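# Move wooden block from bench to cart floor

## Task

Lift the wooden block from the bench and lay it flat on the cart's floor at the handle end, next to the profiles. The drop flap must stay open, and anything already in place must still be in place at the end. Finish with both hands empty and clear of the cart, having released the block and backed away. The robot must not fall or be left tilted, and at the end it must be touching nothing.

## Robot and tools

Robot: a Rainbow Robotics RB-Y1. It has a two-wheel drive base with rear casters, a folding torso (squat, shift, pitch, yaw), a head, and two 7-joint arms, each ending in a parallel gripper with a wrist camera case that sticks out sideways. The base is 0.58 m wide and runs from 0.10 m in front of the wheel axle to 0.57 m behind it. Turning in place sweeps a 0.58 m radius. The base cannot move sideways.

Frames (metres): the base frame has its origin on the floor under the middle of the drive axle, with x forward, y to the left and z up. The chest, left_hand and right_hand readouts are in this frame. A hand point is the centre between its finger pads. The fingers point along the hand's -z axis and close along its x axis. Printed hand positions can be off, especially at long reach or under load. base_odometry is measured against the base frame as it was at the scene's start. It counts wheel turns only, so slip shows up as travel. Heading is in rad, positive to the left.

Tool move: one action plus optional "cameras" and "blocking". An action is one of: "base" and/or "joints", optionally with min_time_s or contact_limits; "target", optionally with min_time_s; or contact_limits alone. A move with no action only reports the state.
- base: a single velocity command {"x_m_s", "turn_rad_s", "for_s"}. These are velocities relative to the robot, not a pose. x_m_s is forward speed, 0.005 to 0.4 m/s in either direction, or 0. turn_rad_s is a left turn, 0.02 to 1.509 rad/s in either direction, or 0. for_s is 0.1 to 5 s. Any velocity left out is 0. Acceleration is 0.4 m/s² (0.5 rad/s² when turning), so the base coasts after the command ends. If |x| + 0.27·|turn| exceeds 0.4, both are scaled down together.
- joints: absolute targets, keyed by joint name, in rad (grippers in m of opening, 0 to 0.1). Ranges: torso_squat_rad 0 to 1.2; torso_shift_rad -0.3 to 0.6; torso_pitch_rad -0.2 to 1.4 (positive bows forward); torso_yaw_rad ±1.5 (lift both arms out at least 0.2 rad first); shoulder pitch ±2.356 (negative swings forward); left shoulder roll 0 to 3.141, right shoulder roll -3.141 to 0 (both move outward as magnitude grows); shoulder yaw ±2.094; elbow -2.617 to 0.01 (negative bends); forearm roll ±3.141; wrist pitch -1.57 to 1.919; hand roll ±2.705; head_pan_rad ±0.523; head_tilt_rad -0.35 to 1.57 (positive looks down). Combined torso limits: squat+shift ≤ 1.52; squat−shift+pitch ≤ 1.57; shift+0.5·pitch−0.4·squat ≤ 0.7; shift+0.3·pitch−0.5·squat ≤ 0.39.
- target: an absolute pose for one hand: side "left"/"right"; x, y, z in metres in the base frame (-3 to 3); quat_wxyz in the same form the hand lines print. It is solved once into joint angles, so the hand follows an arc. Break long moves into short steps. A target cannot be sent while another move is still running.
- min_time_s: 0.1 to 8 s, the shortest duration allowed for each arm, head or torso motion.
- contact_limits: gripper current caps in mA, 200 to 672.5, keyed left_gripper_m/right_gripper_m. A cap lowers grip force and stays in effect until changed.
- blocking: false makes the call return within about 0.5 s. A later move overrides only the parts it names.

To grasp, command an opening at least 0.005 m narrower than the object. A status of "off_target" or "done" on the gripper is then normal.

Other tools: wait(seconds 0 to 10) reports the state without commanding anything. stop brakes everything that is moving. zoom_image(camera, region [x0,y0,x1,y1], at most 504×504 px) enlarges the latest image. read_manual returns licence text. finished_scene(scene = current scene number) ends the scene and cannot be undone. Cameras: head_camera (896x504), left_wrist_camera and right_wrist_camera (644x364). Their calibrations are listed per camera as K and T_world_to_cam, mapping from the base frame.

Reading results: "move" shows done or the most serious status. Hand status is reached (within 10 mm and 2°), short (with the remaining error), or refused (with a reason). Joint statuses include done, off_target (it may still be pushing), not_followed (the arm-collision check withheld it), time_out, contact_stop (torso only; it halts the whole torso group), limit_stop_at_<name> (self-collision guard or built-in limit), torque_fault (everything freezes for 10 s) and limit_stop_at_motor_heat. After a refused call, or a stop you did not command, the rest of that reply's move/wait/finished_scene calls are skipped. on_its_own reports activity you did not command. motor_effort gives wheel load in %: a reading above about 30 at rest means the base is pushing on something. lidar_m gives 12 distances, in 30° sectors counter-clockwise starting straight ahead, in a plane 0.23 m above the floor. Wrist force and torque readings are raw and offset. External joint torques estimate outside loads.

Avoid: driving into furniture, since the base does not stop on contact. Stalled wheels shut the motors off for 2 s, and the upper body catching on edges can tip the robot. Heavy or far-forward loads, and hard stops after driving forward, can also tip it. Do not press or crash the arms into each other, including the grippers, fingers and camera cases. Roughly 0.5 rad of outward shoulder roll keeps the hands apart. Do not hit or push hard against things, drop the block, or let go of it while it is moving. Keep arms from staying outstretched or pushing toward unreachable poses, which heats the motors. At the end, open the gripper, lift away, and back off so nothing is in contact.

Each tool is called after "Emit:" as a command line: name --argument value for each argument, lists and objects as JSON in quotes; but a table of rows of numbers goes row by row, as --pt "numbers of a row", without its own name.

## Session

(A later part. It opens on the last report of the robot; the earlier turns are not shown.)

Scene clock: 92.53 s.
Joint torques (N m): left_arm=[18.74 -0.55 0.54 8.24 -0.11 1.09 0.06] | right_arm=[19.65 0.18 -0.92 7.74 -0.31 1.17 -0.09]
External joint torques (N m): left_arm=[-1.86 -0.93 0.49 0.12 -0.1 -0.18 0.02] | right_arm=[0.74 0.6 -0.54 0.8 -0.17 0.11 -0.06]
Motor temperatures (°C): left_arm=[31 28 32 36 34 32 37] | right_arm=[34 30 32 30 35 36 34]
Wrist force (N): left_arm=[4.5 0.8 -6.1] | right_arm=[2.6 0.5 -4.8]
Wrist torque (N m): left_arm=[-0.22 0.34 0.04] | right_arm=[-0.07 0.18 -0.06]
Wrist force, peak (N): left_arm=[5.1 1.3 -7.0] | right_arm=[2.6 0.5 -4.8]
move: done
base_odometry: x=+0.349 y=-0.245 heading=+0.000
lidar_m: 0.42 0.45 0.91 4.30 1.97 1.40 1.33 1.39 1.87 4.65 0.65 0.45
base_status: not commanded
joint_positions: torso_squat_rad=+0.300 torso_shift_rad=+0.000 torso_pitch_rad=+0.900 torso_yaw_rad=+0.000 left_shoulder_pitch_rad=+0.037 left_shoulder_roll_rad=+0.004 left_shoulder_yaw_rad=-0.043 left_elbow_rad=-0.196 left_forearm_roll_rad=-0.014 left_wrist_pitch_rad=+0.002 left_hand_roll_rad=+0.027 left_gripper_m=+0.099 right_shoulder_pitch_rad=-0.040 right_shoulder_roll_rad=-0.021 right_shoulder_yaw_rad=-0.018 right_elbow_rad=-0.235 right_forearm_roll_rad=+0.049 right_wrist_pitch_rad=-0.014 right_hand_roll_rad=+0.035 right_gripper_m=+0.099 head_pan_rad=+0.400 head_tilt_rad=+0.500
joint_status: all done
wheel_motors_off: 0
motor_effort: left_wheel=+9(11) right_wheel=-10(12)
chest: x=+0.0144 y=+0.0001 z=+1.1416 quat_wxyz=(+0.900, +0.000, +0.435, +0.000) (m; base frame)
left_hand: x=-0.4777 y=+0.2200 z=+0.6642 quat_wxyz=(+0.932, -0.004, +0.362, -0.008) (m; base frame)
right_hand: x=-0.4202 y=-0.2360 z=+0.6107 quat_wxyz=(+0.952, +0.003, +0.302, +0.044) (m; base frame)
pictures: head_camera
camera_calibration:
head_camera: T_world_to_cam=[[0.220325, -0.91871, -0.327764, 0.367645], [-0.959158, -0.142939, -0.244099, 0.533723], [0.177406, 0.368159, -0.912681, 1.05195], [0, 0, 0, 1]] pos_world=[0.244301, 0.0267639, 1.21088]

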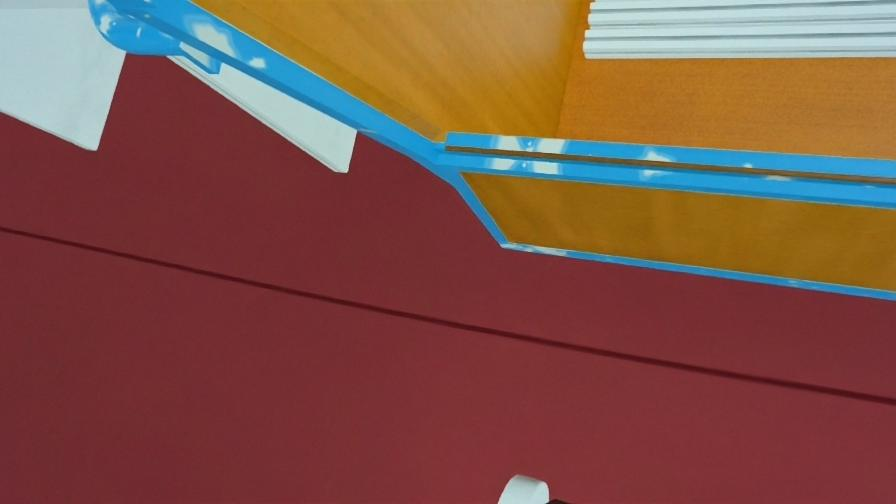

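Emit:
move --base '{"x_m_s":-0.3,"for_s":1.16}' --joints '{"torso_pitch_rad":0.3,"head_pan_rad":0,"head_tilt_rad":0.65}' --cameras '[]'

Emit:
move --base '{"turn_rad_s":0.5,"for_s":3.1416}' --cameras '[]'

Emit:
move --base '{"x_m_s":0.35,"for_s":4.157}' --cameras '[]'

Emit:
move --base '{"turn_rad_s":-0.5,"for_s":3.1416}' --cameras '["head_camera"]'

Emit:
move --base '{"x_m_s":0.3,"for_s":1.4}' --joints '{"torso_pitch_rad":0.4,"head_tilt_rad":0.5}' --cameras '["head_camera"]'

Scene clock: 104.90 s.
Joint torques (N m): left_arm=[5.9 -0.8 0.81 2.65 -0.09 -0.02 -0.1] | right_arm=[4.74 -0.3 -0.52 2.07 -0.23 0.15 -0.12]
External joint torques (N m): left_arm=[-0.88 -1.05 0.79 -0.01 -0.08 -0.2 -0.11] | right_arm=[0.2 0.66 -0.35 0.63 -0.23 0.19 -0.12]
Motor temperatures (°C): left_arm=[31 28 32 36 34 33 37] | right_arm=[34 30 32 30 35 36 34]
Wrist force (N): left_arm=[1.9 0.8 -7.5] | right_arm=[-1.0 1.1 -4.9]
Wrist torque (N m): left_arm=[-0.23 0.28 0.07] | right_arm=[-0.08 -0.03 -0.08]
Wrist force, peak (N): left_arm=[5.4 1.3 -7.0] | right_arm=[-0.5 1.0 -5.7]
move: done
base_odometry: x=-0.001 y=-0.245 heading=+0.001
lidar_m: 0.79 0.82 1.78 4.36 1.44 1.04 0.98 1.03 1.39 3.47 1.16 0.83
base_status: done (sent for 1.17 of 1.17 s)
joint_positions: torso_squat_rad=+0.300 torso_shift_rad=+0.000 torso_pitch_rad=+0.300 torso_yaw_rad=+0.000 left_shoulder_pitch_rad=+0.037 left_shoulder_roll_rad=+0.004 left_shoulder_yaw_rad=-0.043 left_elbow_rad=-0.196 left_forearm_roll_rad=-0.014 left_wrist_pitch_rad=+0.002 left_hand_roll_rad=+0.027 left_gripper_m=+0.099 right_shoulder_pitch_rad=-0.040 right_shoulder_roll_rad=-0.021 right_shoulder_yaw_rad=-0.018 right_elbow_rad=-0.235 right_forearm_roll_rad=+0.049 right_wrist_pitch_rad=-0.014 right_hand_roll_rad=+0.035 right_gripper_m=+0.099 head_pan_rad=+0.000 head_tilt_rad=+0.650
joint_status: all done
wheel_motors_off: 0
motor_effort: left_wheel=+20(50) right_wheel=-20(32)
chest: x=-0.1366 y=+0.0001 z=+1.2448 quat_wxyz=(+0.989, +0.000, +0.149, +0.000) (m; base frame)
left_hand: x=-0.2731 y=+0.2200 z=+0.5729 quat_wxyz=(+0.997, -0.002, +0.071, -0.009) (m; base frame)
right_hand: x=-0.1955 y=-0.2360 z=+0.5613 quat_wxyz=(+0.999, -0.010, +0.007, +0.043) (m; base frame)
pictures: none
No camera images: "cameras" was empty.

Scene clock: 109.37 s.
Joint torques (N m): left_arm=[5.86 -0.73 0.97 2.67 -0.03 -0.07 0.05] | right_arm=[5.2 -0.27 -0.85 2.02 -0.06 0.03 0.02]
External joint torques (N m): left_arm=[-0.92 -0.99 0.95 0.01 -0.03 -0.24 0.05] | right_arm=[0.66 0.7 -0.67 0.58 -0.05 0.06 0.02]
Motor temperatures (°C): left_arm=[31 28 32 36 34 32 37] | right_arm=[34 30 32 30 35 36 34]
Wrist force (N): left_arm=[1.3 1.2 -7.8] | right_arm=[-1.0 1.7 -5.4]
Wrist torque (N m): left_arm=[-0.34 0.20 0.03] | right_arm=[-0.15 -0.02 -0.07]
Wrist force, peak (N): left_arm=[2.8 1.3 -8.5] | right_arm=[-1.1 1.5 -5.8]
move: done
base_odometry: x=-0.001 y=-0.245 heading=+1.567
lidar_m: 4.28 1.44 1.03 0.97 1.01 1.36 3.48 1.19 0.86 0.81 0.81 1.80
base_status: done (sent for 3.13 of 3.13 s)
joint_positions: torso_squat_rad=+0.300 torso_shift_rad=+0.000 torso_pitch_rad=+0.300 torso_yaw_rad=+0.000 left_shoulder_pitch_rad=+0.037 left_shoulder_roll_rad=+0.004 left_shoulder_yaw_rad=-0.043 left_elbow_rad=-0.196 left_forearm_roll_rad=-0.014 left_wrist_pitch_rad=+0.002 left_hand_roll_rad=+0.027 left_gripper_m=+0.099 right_shoulder_pitch_rad=-0.040 right_shoulder_roll_rad=-0.021 right_shoulder_yaw_rad=-0.018 right_elbow_rad=-0.235 right_forearm_roll_rad=+0.049 right_wrist_pitch_rad=-0.014 right_hand_roll_rad=+0.035 right_gripper_m=+0.099 head_pan_rad=+0.000 head_tilt_rad=+0.650
joint_status: not commanded
wheel_motors_off: 0
motor_effort: left_wheel=+7(50) right_wheel=+17(53)
chest: x=-0.1366 y=+0.0001 z=+1.2448 quat_wxyz=(+0.989, +0.000, +0.149, +0.000) (m; base frame)
left_hand: x=-0.2731 y=+0.2200 z=+0.5729 quat_wxyz=(+0.997, -0.002, +0.071, -0.009) (m; base frame)
right_hand: x=-0.1955 y=-0.2360 z=+0.5613 quat_wxyz=(+0.999, -0.010, +0.007, +0.043) (m; base frame)
pictures: none
No camera images: "cameras" was empty.

Scene clock: 114.83 s.
Joint torques (N m): left_arm=[6.32 -0.6 0.72 2.68 -0.18 -0.04 -0.03] | right_arm=[5.26 -0.32 -1.09 2.07 -0.19 0.28 -0.02]
External joint torques (N m): left_arm=[-0.45 -0.85 0.69 0.02 -0.18 -0.22 -0.04] | right_arm=[0.72 0.65 -0.91 0.63 -0.18 0.31 -0.02]
Motor temperatures (°C): left_arm=[31 28 32 36 34 32 37] | right_arm=[34 30 32 30 35 36 34]
Wrist force (N): left_arm=[2.1 1.9 -7.9] | right_arm=[-0.8 1.8 -5.2]
Wrist torque (N m): left_arm=[-0.39 0.27 0.10] | right_arm=[-0.14 -0.01 -0.08]
Wrist force, peak (N): left_arm=[2.1 2.3 -8.5] | right_arm=[-0.9 1.1 -5.8]
move: done
base_odometry: x=+0.003 y=+1.213 heading=+1.569
lidar_m: 4.37 1.50 1.06 1.01 1.05 1.42 3.67 1.38 1.15 0.94 1.55 2.09
base_status: done (sent for 4.17 of 4.17 s)
joint_positions: torso_squat_rad=+0.300 torso_shift_rad=+0.000 torso_pitch_rad=+0.300 torso_yaw_rad=+0.000 left_shoulder_pitch_rad=+0.037 left_shoulder_roll_rad=+0.004 left_shoulder_yaw_rad=-0.043 left_elbow_rad=-0.196 left_forearm_roll_rad=-0.014 left_wrist_pitch_rad=+0.002 left_hand_roll_rad=+0.027 left_gripper_m=+0.099 right_shoulder_pitch_rad=-0.040 right_shoulder_roll_rad=-0.021 right_shoulder_yaw_rad=-0.018 right_elbow_rad=-0.235 right_forearm_roll_rad=+0.049 right_wrist_pitch_rad=-0.014 right_hand_roll_rad=+0.035 right_gripper_m=+0.099 head_pan_rad=+0.000 head_tilt_rad=+0.650
joint_status: not commanded
wheel_motors_off: 0
motor_effort: left_wheel=+18(46) right_wheel=-16(47)
chest: x=-0.1365 y=+0.0001 z=+1.2448 quat_wxyz=(+0.989, +0.000, +0.149, +0.000) (m; base frame)
left_hand: x=-0.2730 y=+0.2200 z=+0.5729 quat_wxyz=(+0.997, -0.002, +0.071, -0.009) (m; base frame)
right_hand: x=-0.1955 y=-0.2360 z=+0.5613 quat_wxyz=(+0.999, -0.010, +0.007, +0.043) (m; base frame)
pictures: none
No camera images: "cameras" was empty.

Scene clock: 119.33 s.
Joint torques (N m): left_arm=[6.11 -0.98 0.55 2.56 -0.13 -0.14 0] | right_arm=[5.42 -0.18 -0.93 2.08 -0.14 0.06 -0.03]
External joint torques (N m): left_arm=[-0.67 -1.22 0.53 -0.1 -0.13 -0.31 0] | right_arm=[0.87 0.79 -0.76 0.64 -0.13 0.09 -0.02]
Motor temperatures (°C): left_arm=[31 28 32 36 34 32 37] | right_arm=[34 30 32 30 35 36 34]
Wrist force (N): left_arm=[2.2 0.8 -8.1] | right_arm=[-0.7 0.5 -4.9]
Wrist torque (N m): left_arm=[-0.28 0.25 0.07] | right_arm=[-0.01 0.01 -0.09]
Wrist force, peak (N): left_arm=[1.4 1.1 -8.4] | right_arm=[-0.7 1.2 -5.9]
move: done
base_odometry: x=+0.003 y=+1.213 heading=+0.003
lidar_m: 0.93 1.57 2.08 4.39 1.49 1.07 1.00 1.07 1.43 3.57 1.37 1.13
base_status: done (sent for 3.13 of 3.13 s)
joint_positions: torso_squat_rad=+0.300 torso_shift_rad=+0.000 torso_pitch_rad=+0.300 torso_yaw_rad=+0.000 left_shoulder_pitch_rad=+0.037 left_shoulder_roll_rad=+0.004 left_shoulder_yaw_rad=-0.043 left_elbow_rad=-0.196 left_forearm_roll_rad=-0.014 left_wrist_pitch_rad=+0.002 left_hand_roll_rad=+0.027 left_gripper_m=+0.099 right_shoulder_pitch_rad=-0.040 right_shoulder_roll_rad=-0.021 right_shoulder_yaw_rad=-0.018 right_elbow_rad=-0.235 right_forearm_roll_rad=+0.049 right_wrist_pitch_rad=-0.014 right_hand_roll_rad=+0.035 right_gripper_m=+0.099 head_pan_rad=+0.000 head_tilt_rad=+0.650
joint_status: not commanded
wheel_motors_off: 0
motor_effort: left_wheel=+22(41) right_wheel=+1(48)
chest: x=-0.1365 y=+0.0001 z=+1.2448 quat_wxyz=(+0.989, +0.000, +0.149, +0.000) (m; base frame)
left_hand: x=-0.2730 y=+0.2200 z=+0.5729 quat_wxyz=(+0.997, -0.002, +0.071, -0.009) (m; base frame)
right_hand: x=-0.1955 y=-0.2360 z=+0.5613 quat_wxyz=(+0.999, -0.010, +0.007, +0.043) (m; base frame)
pictures: head_camera
camera_calibration:
head_camera: T_world_to_cam=[[-0.00904486, -0.999504, -0.0301612, 0.0417156], [-0.778816, 0.0259596, -0.626715, 0.903568], [0.627187, 0.0178215, -0.778665, 1.09361], [0, 0, 0, 1]] pos_world=[0.018196, -0.00125113, 1.41909]

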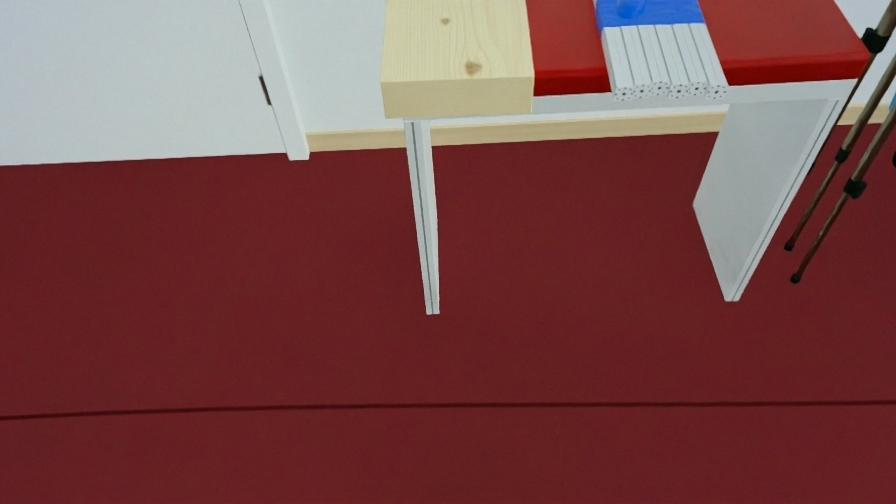

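Scene clock: 121.80 s.
Joint torques (N m): left_arm=[9.02 -0.85 0.8 3.61 0.02 0.16 -0.04] | right_arm=[7.57 -0.67 -0.81 3.08 -0.11 0.27 -0.13]
External joint torques (N m): left_arm=[-0.38 -1.13 0.77 -0.09 0.03 -0.21 -0.06] | right_arm=[0.37 0.22 -0.6 0.62 -0.08 0.1 -0.13]
Motor temperatures (°C): left_arm=[31 28 32 36 34 32 37] | right_arm=[34 30 32 30 35 36 34]
Wrist force (N): left_arm=[2.2 1.1 -7.2] | right_arm=[-0.6 0.8 -5.2]
Wrist torque (N m): left_arm=[-0.29 0.23 0.03] | right_arm=[-0.07 0.00 -0.07]
Wrist force, peak (N): left_arm=[2.6 1.3 -8.1] | right_arm=[-0.8 1.3 -5.7]
move: done
base_odometry: x=+0.423 y=+1.214 heading=+0.002
lidar_m: 0.51 1.16 1.53 3.92 2.12 1.50 1.42 1.50 2.01 1.53 0.81 0.87
base_status: done (sent for 1.4 of 1.4 s)
joint_positions: torso_squat_rad=+0.300 torso_shift_rad=+0.000 torso_pitch_rad=+0.400 torso_yaw_rad=+0.000 left_shoulder_pitch_rad=+0.037 left_shoulder_roll_rad=+0.004 left_shoulder_yaw_rad=-0.043 left_elbow_rad=-0.196 left_forearm_roll_rad=-0.014 left_wrist_pitch_rad=+0.002 left_hand_roll_rad=+0.027 left_gripper_m=+0.099 right_shoulder_pitch_rad=-0.040 right_shoulder_roll_rad=-0.021 right_shoulder_yaw_rad=-0.018 right_elbow_rad=-0.235 right_forearm_roll_rad=+0.049 right_wrist_pitch_rad=-0.014 right_hand_roll_rad=+0.035 right_gripper_m=+0.099 head_pan_rad=+0.000 head_tilt_rad=+0.500
joint_status: all done
wheel_motors_off: 0
motor_effort: left_wheel=-9(51) right_wheel=+10(47)
chest: x=-0.1075 y=+0.0001 z=+1.2342 quat_wxyz=(+0.980, +0.000, +0.199, +0.000) (m; base frame)
left_hand: x=-0.3103 y=+0.2200 z=+0.5793 quat_wxyz=(+0.993, -0.002, +0.120, -0.009) (m; base frame)
right_hand: x=-0.2343 y=-0.2360 z=+0.5600 quat_wxyz=(+0.997, -0.008, +0.057, +0.043) (m; base frame)
pictures: head_camera
camera_calibration:
head_camera: T_world_to_cam=[[-0.00752782, -0.999504, -0.0305758, 0.0421517], [-0.74653, 0.0259608, -0.664845, 0.982125], [0.665309, 0.0178209, -0.746355, 1.0036], [0, 0, 0, 1]] pos_world=[0.0657964, -0.00125113, 1.40329]

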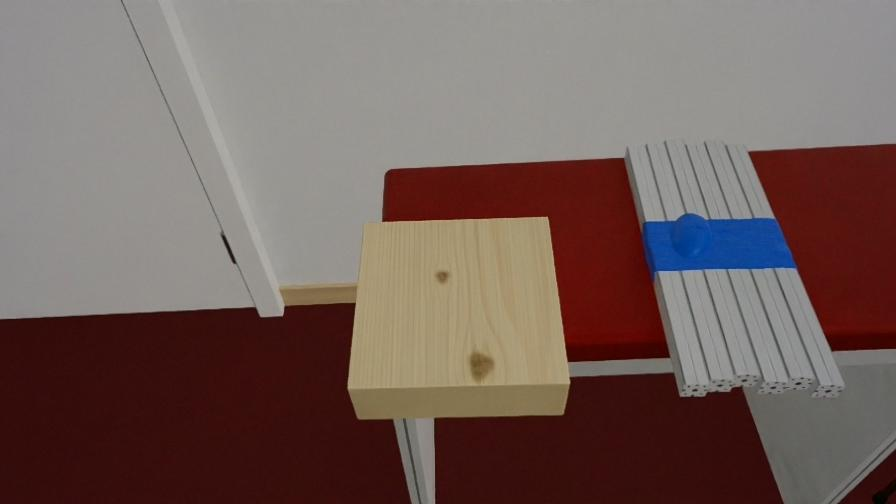

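Emit:
move --joints '{"torso_squat_rad":0.6,"torso_pitch_rad":0.5,"head_tilt_rad":0.6,"left_shoulder_roll_rad":0.35,"right_shoulder_roll_rad":-0.35,"left_elbow_rad":-1.5,"right_elbow_rad":-1.5}' --cameras '[]'

Emit:
move --target '{"side":"left","x":0.3,"y":0.26,"z":0.92,"quat_wxyz":[1,0,0,0]}' --cameras '[]'

Emit:
move --target '{"side":"right","x":0.3,"y":-0.26,"z":0.92,"quat_wxyz":[1,0,0,0]}'

Scene clock: 130.83 s.
Joint torques (N m): left_arm=[0.98 3.94 4.18 -6.94 0.02 -1.7 -0.02] | right_arm=[0.13 -6.54 -3.89 -7.77 -0.04 -1.28 -0.03]
External joint torques (N m): left_arm=[0.51 -1.82 0.69 0.62 -0.02 -0.11 0.02] | right_arm=[0.92 0.09 -0.08 -0.09 -0.21 0.28 -0.07]
Motor temperatures (°C): left_arm=[31 28 32 36 34 32 37] | right_arm=[34 30 32 30 35 36 34]
Wrist force (N): left_arm=[-3.8 -0.5 -5.5] | right_arm=[-5.7 3.2 -1.8]
Wrist torque (N m): left_arm=[-0.21 -0.03 0.18] | right_arm=[-0.25 -0.26 -0.13]
Wrist force, peak (N): left_arm=[3.4 1.0 -8.0] | right_arm=[-5.8 4.1 -2.2]
move: done
base_odometry: x=+0.423 y=+1.214 heading=+0.002
lidar_m: 0.51 1.16 1.54 3.91 2.11 1.51 1.43 1.50 2.01 1.54 0.82 0.88
base_status: not commanded
joint_positions: torso_squat_rad=+0.600 torso_shift_rad=+0.000 torso_pitch_rad=+0.500 torso_yaw_rad=+0.000 left_shoulder_pitch_rad=+0.037 left_shoulder_roll_rad=+0.350 left_shoulder_yaw_rad=-0.043 left_elbow_rad=-1.500 left_forearm_roll_rad=-0.014 left_wrist_pitch_rad=+0.002 left_hand_roll_rad=+0.027 left_gripper_m=+0.099 right_shoulder_pitch_rad=-0.040 right_shoulder_roll_rad=-0.350 right_shoulder_yaw_rad=-0.018 right_elbow_rad=-1.500 right_forearm_roll_rad=+0.049 right_wrist_pitch_rad=-0.014 right_hand_roll_rad=+0.035 right_gripper_m=+0.099 head_pan_rad=+0.000 head_tilt_rad=+0.600
joint_status: all done
wheel_motors_off: 0
motor_effort: left_wheel=-10(11) right_wheel=+8(13)
chest: x=-0.0796 y=+0.0001 z=+1.1298 quat_wxyz=(+0.969, +0.000, +0.247, +0.000) (m; base frame)
left_hand: x=+0.2322 y=+0.3228 z=+0.6562 quat_wxyz=(+0.876, +0.076, -0.452, -0.150) (m; base frame)
right_hand: x=+0.2802 y=-0.3375 z=+0.6884 quat_wxyz=(+0.844, -0.118, -0.492, +0.180) (m; base frame)
pictures: none
No camera images: "cameras" was empty.

Scene clock: 132.80 s.
Joint torques (N m): left_arm=[-12.1 9.11 8.67 -3.28 -0.32 -0.58 -0.26] | right_arm=[0.2 -6.49 -3.69 -8.07 0.06 -1.59 -0.07]
External joint torques (N m): left_arm=[1.82 -2.41 -0.17 0.42 -0.34 -0.51 -0.26] | right_arm=[0.99 0.14 0.12 -0.38 -0.1 -0.03 -0.11]
Motor temperatures (°C): left_arm=[31 28 32 36 34 32 37] | right_arm=[34 30 32 30 35 36 34]
Wrist force (N): left_arm=[0.3 2.0 -7.1] | right_arm=[-5.5 3.0 -2.5]
Wrist torque (N m): left_arm=[-0.39 0.12 0.08] | right_arm=[-0.24 -0.22 -0.12]
Wrist force, peak (N): left_arm=[0.3 2.2 -8.3] | right_arm=[-6.2 3.8 -2.0]
move: done
base_odometry: x=+0.423 y=+1.214 heading=+0.002
lidar_m: 0.51 1.15 1.52 3.91 2.12 1.52 1.43 1.49 2.01 1.54 0.82 0.87
base_status: not commanded
joint_positions: torso_squat_rad=+0.600 torso_shift_rad=+0.000 torso_pitch_rad=+0.500 torso_yaw_rad=+0.000 left_shoulder_pitch_rad=-0.941 left_shoulder_roll_rad=+1.049 left_shoulder_yaw_rad=-0.253 left_elbow_rad=-1.968 left_forearm_roll_rad=+1.164 left_wrist_pitch_rad=+1.919 left_hand_roll_rad=+0.804 left_gripper_m=+0.099 right_shoulder_pitch_rad=-0.040 right_shoulder_roll_rad=-0.350 right_shoulder_yaw_rad=-0.018 right_elbow_rad=-1.500 right_forearm_roll_rad=+0.049 right_wrist_pitch_rad=-0.014 right_hand_roll_rad=+0.035 right_gripper_m=+0.099 head_pan_rad=+0.000 head_tilt_rad=+0.600
joint_status: all done
wheel_motors_off: 0
motor_effort: left_wheel=-9(10) right_wheel=+8(12)
chest: x=-0.0797 y=+0.0001 z=+1.1298 quat_wxyz=(+0.969, +0.000, +0.247, +0.000) (m; base frame)
left_hand: x=+0.3001 y=+0.2604 z=+0.9204 quat_wxyz=(+1.000, +0.000, -0.001, +0.000) (m; base frame)
left_hand_status: reached (checked arc, planned for 1.6 s): 1 mm and 0.2 deg off.
right_hand: x=+0.2802 y=-0.3375 z=+0.6884 quat_wxyz=(+0.844, -0.118, -0.492, +0.180) (m; base frame)
pictures: none
No camera images: "cameras" was empty.

Scene clock: 134.70 s.
Joint torques (N m): left_arm=[-12.67 9.19 9.06 -3.3 -0.14 -0.49 -0.1] | right_arm=[-13.81 -12.13 -7.27 -3.59 0.35 0.01 0.23]
External joint torques (N m): left_arm=[1.26 -2.32 0.23 0.41 -0.16 -0.41 -0.1] | right_arm=[-0.13 -0.15 1.19 0 0.14 0.03 0.23]
Motor temperatures (°C): left_arm=[31 28 32 36 34 32 37] | right_arm=[34 30 32 30 35 36 34]
Wrist force (N): left_arm=[1.0 1.3 -8.2] | right_arm=[-0.7 0.5 -5.6]
Wrist torque (N m): left_arm=[-0.30 0.21 0.08] | right_arm=[-0.02 0.03 -0.06]
Wrist force, peak (N): left_arm=[1.1 1.5 -8.3] | right_arm=[-7.6 3.3 -1.0]
move: done
base_odometry: x=+0.423 y=+1.214 heading=+0.002
lidar_m: 0.51 1.17 1.54 3.93 2.12 1.51 1.43 1.50 2.00 1.53 0.82 0.87
base_status: not commanded
joint_positions: torso_squat_rad=+0.600 torso_shift_rad=+0.000 torso_pitch_rad=+0.500 torso_yaw_rad=+0.000 left_shoulder_pitch_rad=-0.941 left_shoulder_roll_rad=+1.049 left_shoulder_yaw_rad=-0.253 left_elbow_rad=-1.968 left_forearm_roll_rad=+1.164 left_wrist_pitch_rad=+1.919 left_hand_roll_rad=+0.804 left_gripper_m=+0.099 right_shoulder_pitch_rad=-0.942 right_shoulder_roll_rad=-1.049 right_shoulder_yaw_rad=+0.255 right_elbow_rad=-1.966 right_forearm_roll_rad=-1.165 right_wrist_pitch_rad=+1.919 right_hand_roll_rad=-0.804 right_gripper_m=+0.099 head_pan_rad=+0.000 head_tilt_rad=+0.600
joint_status: all done
wheel_motors_off: 0
motor_effort: left_wheel=-8(10) right_wheel=+8(15)
chest: x=-0.0797 y=+0.0001 z=+1.1298 quat_wxyz=(+0.969, +0.000, +0.247, +0.000) (m; base frame)
left_hand: x=+0.3000 y=+0.2603 z=+0.9203 quat_wxyz=(+1.000, +0.000, -0.001, +0.000) (m; base frame)
right_hand: x=+0.3000 y=-0.2601 z=+0.9201 quat_wxyz=(+1.000, +0.000, +0.000, +0.000) (m; base frame)
right_hand_status: reached (checked arc, planned for 1.6 s): 0 mm and 0.1 deg off.
pictures: head_camera, left_wrist_camera, right_wrist_camera
camera_calibration:
head_camera: T_world_to_cam=[[-0.0135333, -0.999502, -0.0285211, 0.036526], [-0.863659, 0.0260587, -0.503402, 0.734113], [0.503895, 0.0178198, -0.863581, 1.04539], [0, 0, 0, 1]] pos_world=[0.107753, -0.00125083, 1.27337]
left_wrist_camera: T_world_to_cam=[[0.999599, 0.0276086, -0.00630018, -0.301904], [0.0274134, -0.887613, 0.459774, -0.17125], [0.00710158, -0.459762, -0.888014, 1.00732], [0, 0, 0, 1]] pos_world=[0.299324, 0.319458, 0.971345]
right_wrist_camera: T_world_to_cam=[[-0.999222, -0.0286975, -0.0270357, 0.315929], [-0.0384473, 0.861131, 0.506926, -0.203873], [0.00873383, 0.507572, -0.861565, 0.994276], [0, 0, 0, 1]] pos_world=[0.299161, -0.320038, 0.968524]

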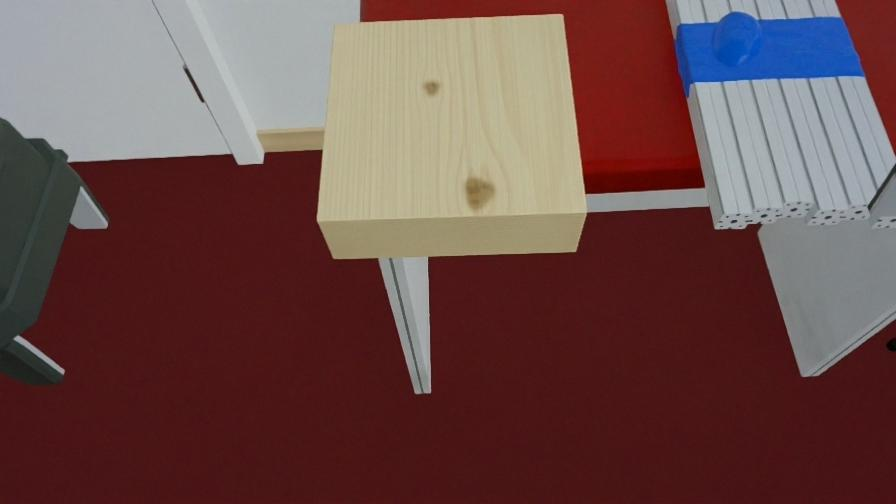

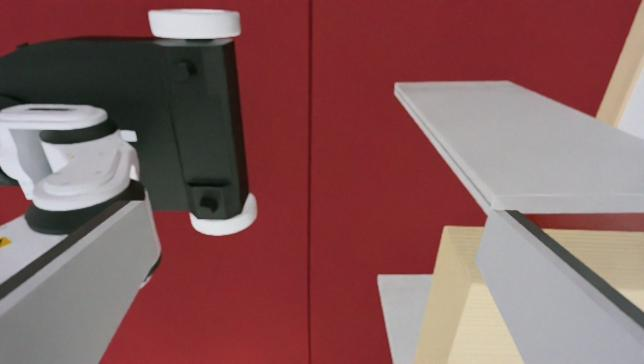

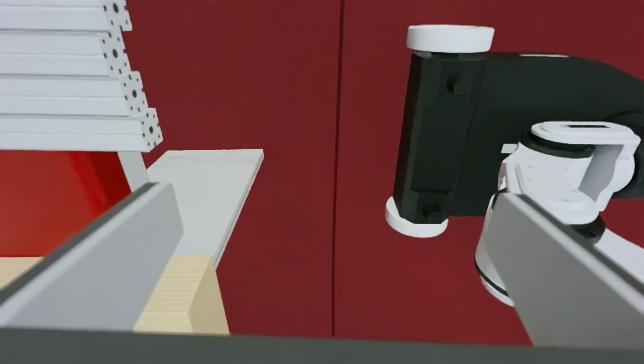

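Emit:
move --base '{"x_m_s":0.2,"for_s":0.95}' --cameras '[]'

Emit:
move --target '{"side":"left","x":0.355,"y":0.2,"z":0.83,"quat_wxyz":[1,0,0,0]}' --cameras '[]'

Emit:
move --target '{"side":"right","x":0.355,"y":-0.19,"z":0.83,"quat_wxyz":[1,0,0,0]}'

Scene clock: 142.03 s.
Joint torques (N m): left_arm=[-12.79 9.39 9.47 -3.28 -0.14 -0.48 -0.25] | right_arm=[-13.96 -12.1 -7.71 -3.7 0.18 -0.02 0.19]
External joint torques (N m): left_arm=[1.14 -2.11 0.64 0.43 -0.17 -0.41 -0.25] | right_arm=[-0.29 -0.12 0.75 -0.11 -0.04 -0.01 0.19]
Motor temperatures (°C): left_arm=[31 28 32 36 34 32 37] | right_arm=[34 30 32 30 35 36 34]
Wrist force (N): left_arm=[0.7 1.8 -7.3] | right_arm=[-0.7 0.8 -5.0]
Wrist torque (N m): left_arm=[-0.37 0.19 0.05] | right_arm=[-0.05 0.03 -0.10]
Wrist force, peak (N): left_arm=[0.7 1.3 -8.6] | right_arm=[-0.7 0.4 -6.2]
move: done
base_odometry: x=+0.616 y=+1.214 heading=+0.002
lidar_m: 0.35 0.32 1.26 3.28 2.41 1.72 1.63 1.68 2.28 1.15 0.69 0.86
base_status: done (sent for 0.97 of 0.97 s)
joint_positions: torso_squat_rad=+0.600 torso_shift_rad=+0.000 torso_pitch_rad=+0.500 torso_yaw_rad=+0.000 left_shoulder_pitch_rad=-0.941 left_shoulder_roll_rad=+1.049 left_shoulder_yaw_rad=-0.253 left_elbow_rad=-1.968 left_forearm_roll_rad=+1.164 left_wrist_pitch_rad=+1.919 left_hand_roll_rad=+0.804 left_gripper_m=+0.099 right_shoulder_pitch_rad=-0.942 right_shoulder_roll_rad=-1.049 right_shoulder_yaw_rad=+0.255 right_elbow_rad=-1.966 right_forearm_roll_rad=-1.165 right_wrist_pitch_rad=+1.919 right_hand_roll_rad=-0.804 right_gripper_m=+0.099 head_pan_rad=+0.000 head_tilt_rad=+0.600
joint_status: not commanded
wheel_motors_off: 0
motor_effort: left_wheel=-6(19) right_wheel=+6(33)
chest: x=-0.0796 y=+0.0001 z=+1.1298 quat_wxyz=(+0.969, +0.000, +0.247, +0.000) (m; base frame)
left_hand: x=+0.3000 y=+0.2603 z=+0.9202 quat_wxyz=(+1.000, +0.000, -0.001, +0.000) (m; base frame)
right_hand: x=+0.3000 y=-0.2601 z=+0.9200 quat_wxyz=(+1.000, +0.000, +0.000, +0.000) (m; base frame)
pictures: none
No camera images: "cameras" was empty.

Scene clock: 143.17 s.
Joint torques (N m): left_arm=[-16.26 7.84 9.27 -4.84 0.01 -0.1 -0.1] | right_arm=[-13.72 -12.06 -7.94 -3.81 0.21 0.04 0.15]
External joint torques (N m): left_arm=[1.26 -1.09 1.17 0.74 -0.01 -0.03 -0.1] | right_arm=[-0.04 -0.08 0.52 -0.22 -0.01 0.06 0.15]
Motor temperatures (°C): left_arm=[31 28 32 36 34 32 37] | right_arm=[34 30 32 30 35 36 34]
Wrist force (N): left_arm=[1.1 0.9 -7.6] | right_arm=[-1.0 0.8 -5.0]
Wrist torque (N m): left_arm=[-0.24 0.26 0.09] | right_arm=[-0.06 0.02 -0.06]
Wrist force, peak (N): left_arm=[0.2 1.2 -9.0] | right_arm=[-1.1 1.1 -5.5]
move: done
base_odometry: x=+0.616 y=+1.214 heading=+0.002
lidar_m: 0.37 0.32 1.26 3.28 2.40 1.72 1.63 1.71 2.28 1.16 0.70 0.86
base_status: not commanded
joint_positions: torso_squat_rad=+0.600 torso_shift_rad=+0.000 torso_pitch_rad=+0.500 torso_yaw_rad=+0.000 left_shoulder_pitch_rad=-1.093 left_shoulder_roll_rad=+0.777 left_shoulder_yaw_rad=-0.492 left_elbow_rad=-1.570 left_forearm_roll_rad=+0.907 left_wrist_pitch_rad=+1.736 left_hand_roll_rad=+0.706 left_gripper_m=+0.099 right_shoulder_pitch_rad=-0.942 right_shoulder_roll_rad=-1.049 right_shoulder_yaw_rad=+0.255 right_elbow_rad=-1.966 right_forearm_roll_rad=-1.165 right_wrist_pitch_rad=+1.919 right_hand_roll_rad=-0.804 right_gripper_m=+0.099 head_pan_rad=+0.000 head_tilt_rad=+0.600
joint_status: all done
wheel_motors_off: 0
motor_effort: left_wheel=-5(6) right_wheel=+5(9)
chest: x=-0.0797 y=+0.0001 z=+1.1298 quat_wxyz=(+0.969, +0.000, +0.247, +0.000) (m; base frame)
left_hand: x=+0.3550 y=+0.1999 z=+0.8301 quat_wxyz=(+1.000, +0.000, +0.000, +0.000) (m; base frame)
left_hand_status: reached (checked arc, planned for 0.7 s): 0 mm and 0.0 deg off.
right_hand: x=+0.3000 y=-0.2601 z=+0.9201 quat_wxyz=(+1.000, +0.000, +0.000, +0.000) (m; base frame)
pictures: none
No camera images: "cameras" was empty.

Scene clock: 144.27 s.
Joint torques (N m): left_arm=[-16.17 7.69 9.08 -5.25 0.01 -0.22 -0.22] | right_arm=[-18.99 -9.66 -7.52 -5.43 -0.03 0.16 -0.05]
External joint torques (N m): left_arm=[1.34 -1.23 0.99 0.33 -0.01 -0.15 -0.22] | right_arm=[-1.59 -0.7 0.08 -0.09 -0.26 0.18 -0.05]
Motor temperatures (°C): left_arm=[31 28 32 36 34 32 37] | right_arm=[34 30 32 30 35 36 34]
Wrist force (N): left_arm=[0.9 1.3 -7.9] | right_arm=[-1.2 0.9 -4.9]
Wrist torque (N m): left_arm=[-0.26 0.19 0.15] | right_arm=[-0.07 -0.06 -0.09]
Wrist force, peak (N): left_arm=[0.6 1.7 -8.6] | right_arm=[-1.0 1.7 -6.4]
move: done
base_odometry: x=+0.616 y=+1.214 heading=+0.002
lidar_m: 0.34 0.31 1.27 3.27 2.40 1.71 1.63 1.69 2.27 1.17 0.70 0.87
base_status: not commanded
joint_positions: torso_squat_rad=+0.600 torso_shift_rad=+0.000 torso_pitch_rad=+0.500 torso_yaw_rad=+0.000 left_shoulder_pitch_rad=-1.093 left_shoulder_roll_rad=+0.777 left_shoulder_yaw_rad=-0.492 left_elbow_rad=-1.570 left_forearm_roll_rad=+0.907 left_wrist_pitch_rad=+1.736 left_hand_roll_rad=+0.706 left_gripper_m=+0.099 right_shoulder_pitch_rad=-1.108 right_shoulder_roll_rad=-0.758 right_shoulder_yaw_rad=+0.507 right_elbow_rad=-1.566 right_forearm_roll_rad=-0.900 right_wrist_pitch_rad=+1.739 right_hand_roll_rad=-0.725 right_gripper_m=+0.099 head_pan_rad=+0.000 head_tilt_rad=+0.600
joint_status: all done
wheel_motors_off: 0
motor_effort: left_wheel=-5(7) right_wheel=+7(10)
chest: x=-0.0797 y=+0.0001 z=+1.1298 quat_wxyz=(+0.969, +0.000, +0.247, +0.000) (m; base frame)
left_hand: x=+0.3550 y=+0.2000 z=+0.8301 quat_wxyz=(+1.000, +0.000, +0.000, +0.000) (m; base frame)
right_hand: x=+0.3548 y=-0.1899 z=+0.8299 quat_wxyz=(+1.000, +0.000, +0.000, +0.000) (m; base frame)
right_hand_status: reached (checked arc, planned for 0.7 s): 0 mm and 0.0 deg off.
pictures: head_camera, left_wrist_camera, right_wrist_camera
camera_calibration:
head_camera: T_world_to_cam=[[-0.0134498, -0.999504, -0.0284742, 0.0364569], [-0.86366, 0.025963, -0.503406, 0.734118], [0.503896, 0.0178212, -0.86358, 1.04538], [0, 0, 0, 1]] pos_world=[0.107753, -0.00125112, 1.27337]
left_wrist_camera: T_world_to_cam=[[0.999604, 0.0268948, -0.00827997, -0.353952], [0.027693, -0.887899, 0.459204, -0.184469], [0.00499839, -0.459251, -0.888292, 0.900006], [0, 0, 0, 1]] pos_world=[0.354422, 0.259059, 0.881246]
right_wrist_camera: T_world_to_cam=[[-0.999234, -0.0290631, -0.026202, 0.369539], [-0.0383383, 0.861186, 0.506842, -0.21644], [0.00783437, 0.507458, -0.861641, 0.880812], [0, 0, 0, 1]] pos_world=[0.354058, -0.24984, 0.878327]

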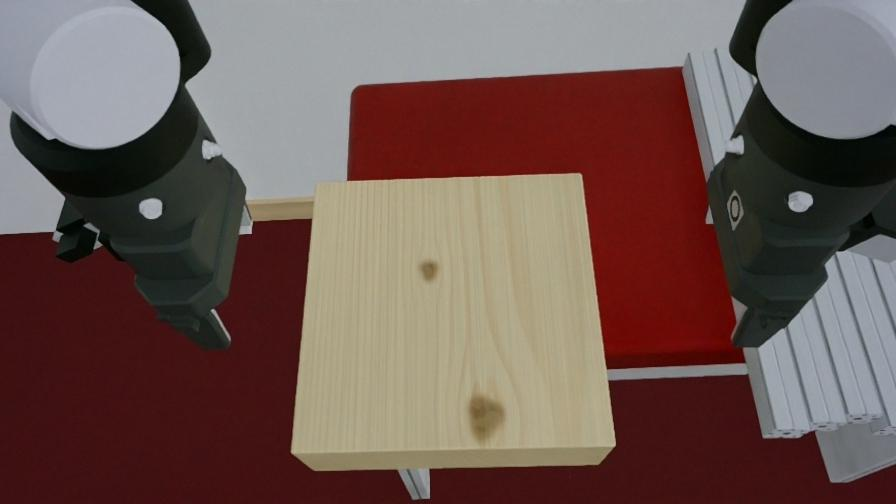

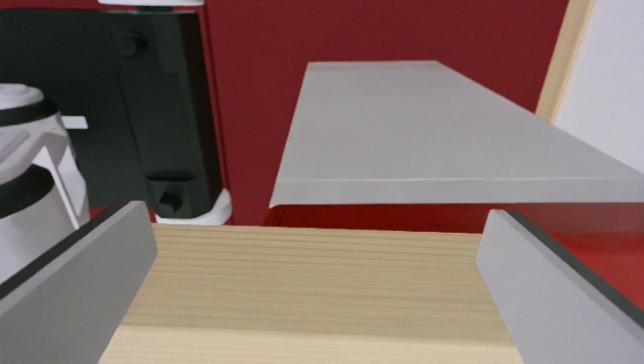

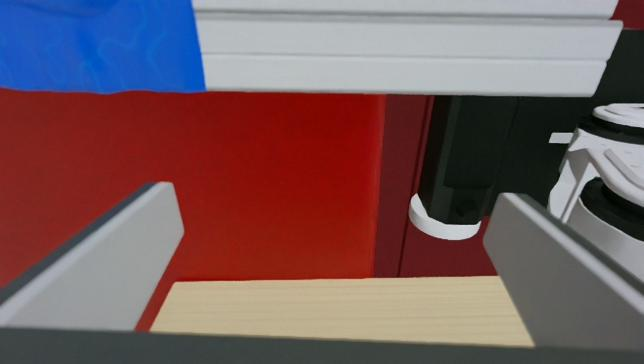

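Emit:
move --target '{"side":"left","x":0.35,"y":0.185,"z":0.775,"quat_wxyz":[1,0,0,0]}' --cameras '["left_wrist_camera"]'

Emit:
move --target '{"side":"right","x":0.35,"y":-0.14,"z":0.775,"quat_wxyz":[1,0,0,0]}'

Scene clock: 151.17 s.
Joint torques (N m): left_arm=[-16.67 7.18 8.67 -5.66 -0.01 -0.18 -0.23] | right_arm=[-18.06 -9.87 -7.37 -5.78 -0.01 -0.03 0.04]
External joint torques (N m): left_arm=[0.59 -0.73 1.17 0.41 -0.03 -0.11 -0.23] | right_arm=[-0.66 -0.91 0.23 -0.44 -0.24 -0.01 0.04]
Motor temperatures (°C): left_arm=[31 28 32 36 34 32 37] | right_arm=[34 30 32 30 35 36 34]
Wrist force (N): left_arm=[1.1 1.1 -8.2] | right_arm=[-1.6 0.9 -5.4]
Wrist torque (N m): left_arm=[-0.29 0.22 0.15] | right_arm=[-0.09 -0.09 -0.08]
Wrist force, peak (N): left_arm=[0.5 0.8 -9.3] | right_arm=[-0.8 1.1 -5.8]
move: done
base_odometry: x=+0.616 y=+1.214 heading=+0.002
lidar_m: 0.36 0.32 1.27 3.28 2.40 1.71 1.63 1.70 2.28 1.16 0.70 0.87
base_status: not commanded
joint_positions: torso_squat_rad=+0.600 torso_shift_rad=+0.000 torso_pitch_rad=+0.500 torso_yaw_rad=+0.000 left_shoulder_pitch_rad=-1.054 left_shoulder_roll_rad=+0.696 left_shoulder_yaw_rad=-0.558 left_elbow_rad=-1.465 left_forearm_roll_rad=+0.820 left_wrist_pitch_rad=+1.607 left_hand_roll_rad=+0.689 left_gripper_m=+0.099 right_shoulder_pitch_rad=-1.108 right_shoulder_roll_rad=-0.758 right_shoulder_yaw_rad=+0.507 right_elbow_rad=-1.566 right_forearm_roll_rad=-0.900 right_wrist_pitch_rad=+1.739 right_hand_roll_rad=-0.725 right_gripper_m=+0.099 head_pan_rad=+0.000 head_tilt_rad=+0.600
joint_status: all done
wheel_motors_off: 0
motor_effort: left_wheel=-5(6) right_wheel=+5(7)
chest: x=-0.0797 y=+0.0001 z=+1.1298 quat_wxyz=(+0.969, +0.000, +0.247, +0.000) (m; base frame)
left_hand: x=+0.3493 y=+0.1851 z=+0.7755 quat_wxyz=(+1.000, +0.000, -0.001, +0.000) (m; base frame)
left_hand_status: reached (checked arc, planned for 0.4 s): 1 mm and 0.1 deg off.
right_hand: x=+0.3548 y=-0.1899 z=+0.8299 quat_wxyz=(+1.000, +0.000, +0.000, +0.000) (m; base frame)
pictures: left_wrist_camera
camera_calibration:
left_wrist_camera: T_world_to_cam=[[0.99962, 0.026558, -0.00741164, -0.348948], [0.026997, -0.888076, 0.458904, -0.171888], [0.00560547, -0.45893, -0.888455, 0.844445], [0, 0, 0, 1]] pos_world=[0.348722, 0.244159, 0.826545]

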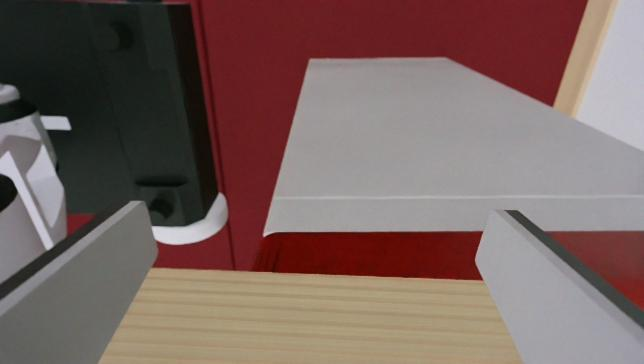

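Scene clock: 152.00 s.
Joint torques (N m): left_arm=[-16.18 6.59 8.9 -5.72 -0.03 -0.08 -0.29] | right_arm=[-19.39 -8.12 -6.96 -6.11 0.05 0.29 -0.21]
External joint torques (N m): left_arm=[1.09 -1.32 1.41 0.34 -0.05 0 -0.29] | right_arm=[-1.57 -1.5 -0.22 -0.17 -0.18 0.31 -0.21]
Motor temperatures (°C): left_arm=[31 28 32 36 34 32 37] | right_arm=[34 30 32 30 35 36 34]
Wrist force (N): left_arm=[0.6 1.1 -7.5] | right_arm=[-1.0 1.0 -5.3]
Wrist torque (N m): left_arm=[-0.30 0.20 0.06] | right_arm=[-0.09 -0.02 -0.07]
Wrist force, peak (N): left_arm=[1.0 1.9 -8.4] | right_arm=[-1.5 1.2 -6.6]
move: done
base_odometry: x=+0.616 y=+1.214 heading=+0.002
lidar_m: 0.36 0.32 1.25 3.28 2.41 1.71 1.63 1.69 2.27 1.15 0.70 0.86
base_status: not commanded
joint_positions: torso_squat_rad=+0.600 torso_shift_rad=+0.000 torso_pitch_rad=+0.500 torso_yaw_rad=+0.000 left_shoulder_pitch_rad=-1.054 left_shoulder_roll_rad=+0.696 left_shoulder_yaw_rad=-0.558 left_elbow_rad=-1.465 left_forearm_roll_rad=+0.820 left_wrist_pitch_rad=+1.607 left_hand_roll_rad=+0.689 left_gripper_m=+0.099 right_shoulder_pitch_rad=-1.121 right_shoulder_roll_rad=-0.601 right_shoulder_yaw_rad=+0.613 right_elbow_rad=-1.420 right_forearm_roll_rad=-0.786 right_wrist_pitch_rad=+1.621 right_hand_roll_rad=-0.760 right_gripper_m=+0.099 head_pan_rad=+0.000 head_tilt_rad=+0.600
joint_status: all done
wheel_motors_off: 0
motor_effort: left_wheel=-5(6) right_wheel=+6(7)
chest: x=-0.0797 y=+0.0001 z=+1.1298 quat_wxyz=(+0.969, +0.000, +0.247, +0.000) (m; base frame)
left_hand: x=+0.3494 y=+0.1852 z=+0.7755 quat_wxyz=(+1.000, +0.000, -0.001, +0.000) (m; base frame)
right_hand: x=+0.3498 y=-0.1398 z=+0.7749 quat_wxyz=(+1.000, +0.000, +0.000, +0.000) (m; base frame)
right_hand_status: reached (checked arc, planned for 0.5 s): 0 mm and 0.0 deg off.
pictures: head_camera, left_wrist_camera, right_wrist_camera
camera_calibration:
head_camera: T_world_to_cam=[[-0.0134512, -0.999504, -0.02847, 0.0364519], [-0.863684, 0.0259613, -0.503364, 0.734067], [0.503854, 0.0178183, -0.863605, 1.04542], [0, 0, 0, 1]] pos_world=[0.107753, -0.00125112, 1.27337]
left_wrist_camera: T_world_to_cam=[[0.999619, 0.0266062, -0.00732097, -0.349036], [0.0269987, -0.888115, 0.458828, -0.171773], [0.0057058, -0.458851, -0.888495, 0.844559], [0, 0, 0, 1]] pos_world=[0.348722, 0.244259, 0.826645]
right_wrist_camera: T_world_to_cam=[[-0.999236, -0.0291629, -0.0260289, 0.364393], [-0.0383366, 0.861182, 0.506849, -0.231822], [0.00763441, 0.507459, -0.861642, 0.808159], [0, 0, 0, 1]] pos_world=[0.349057, -0.19984, 0.823327]

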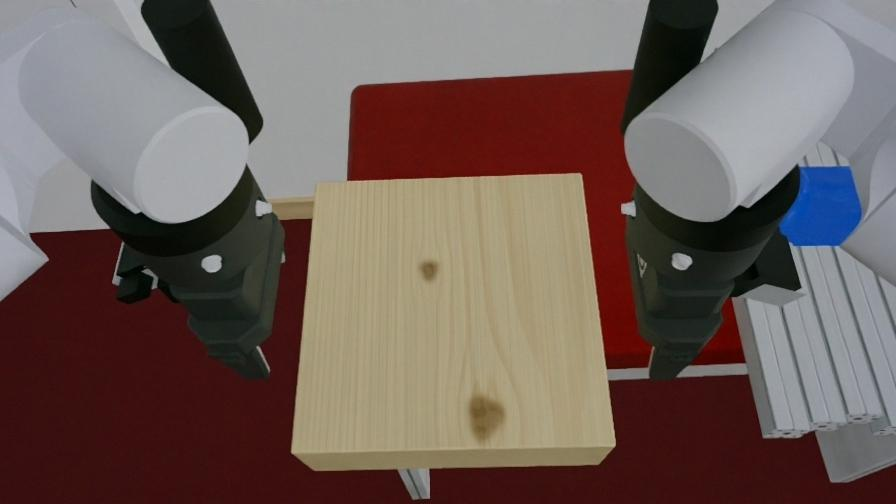

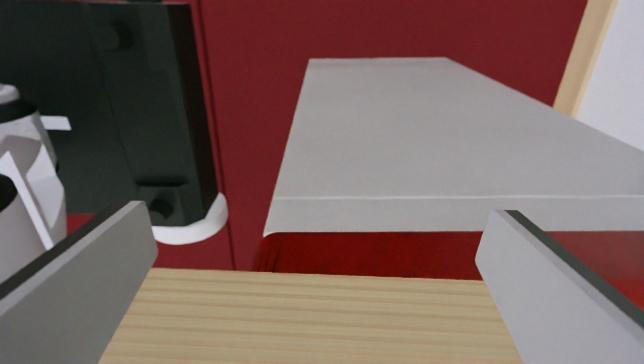

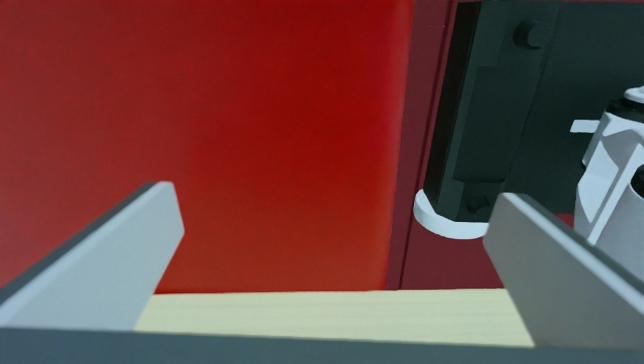

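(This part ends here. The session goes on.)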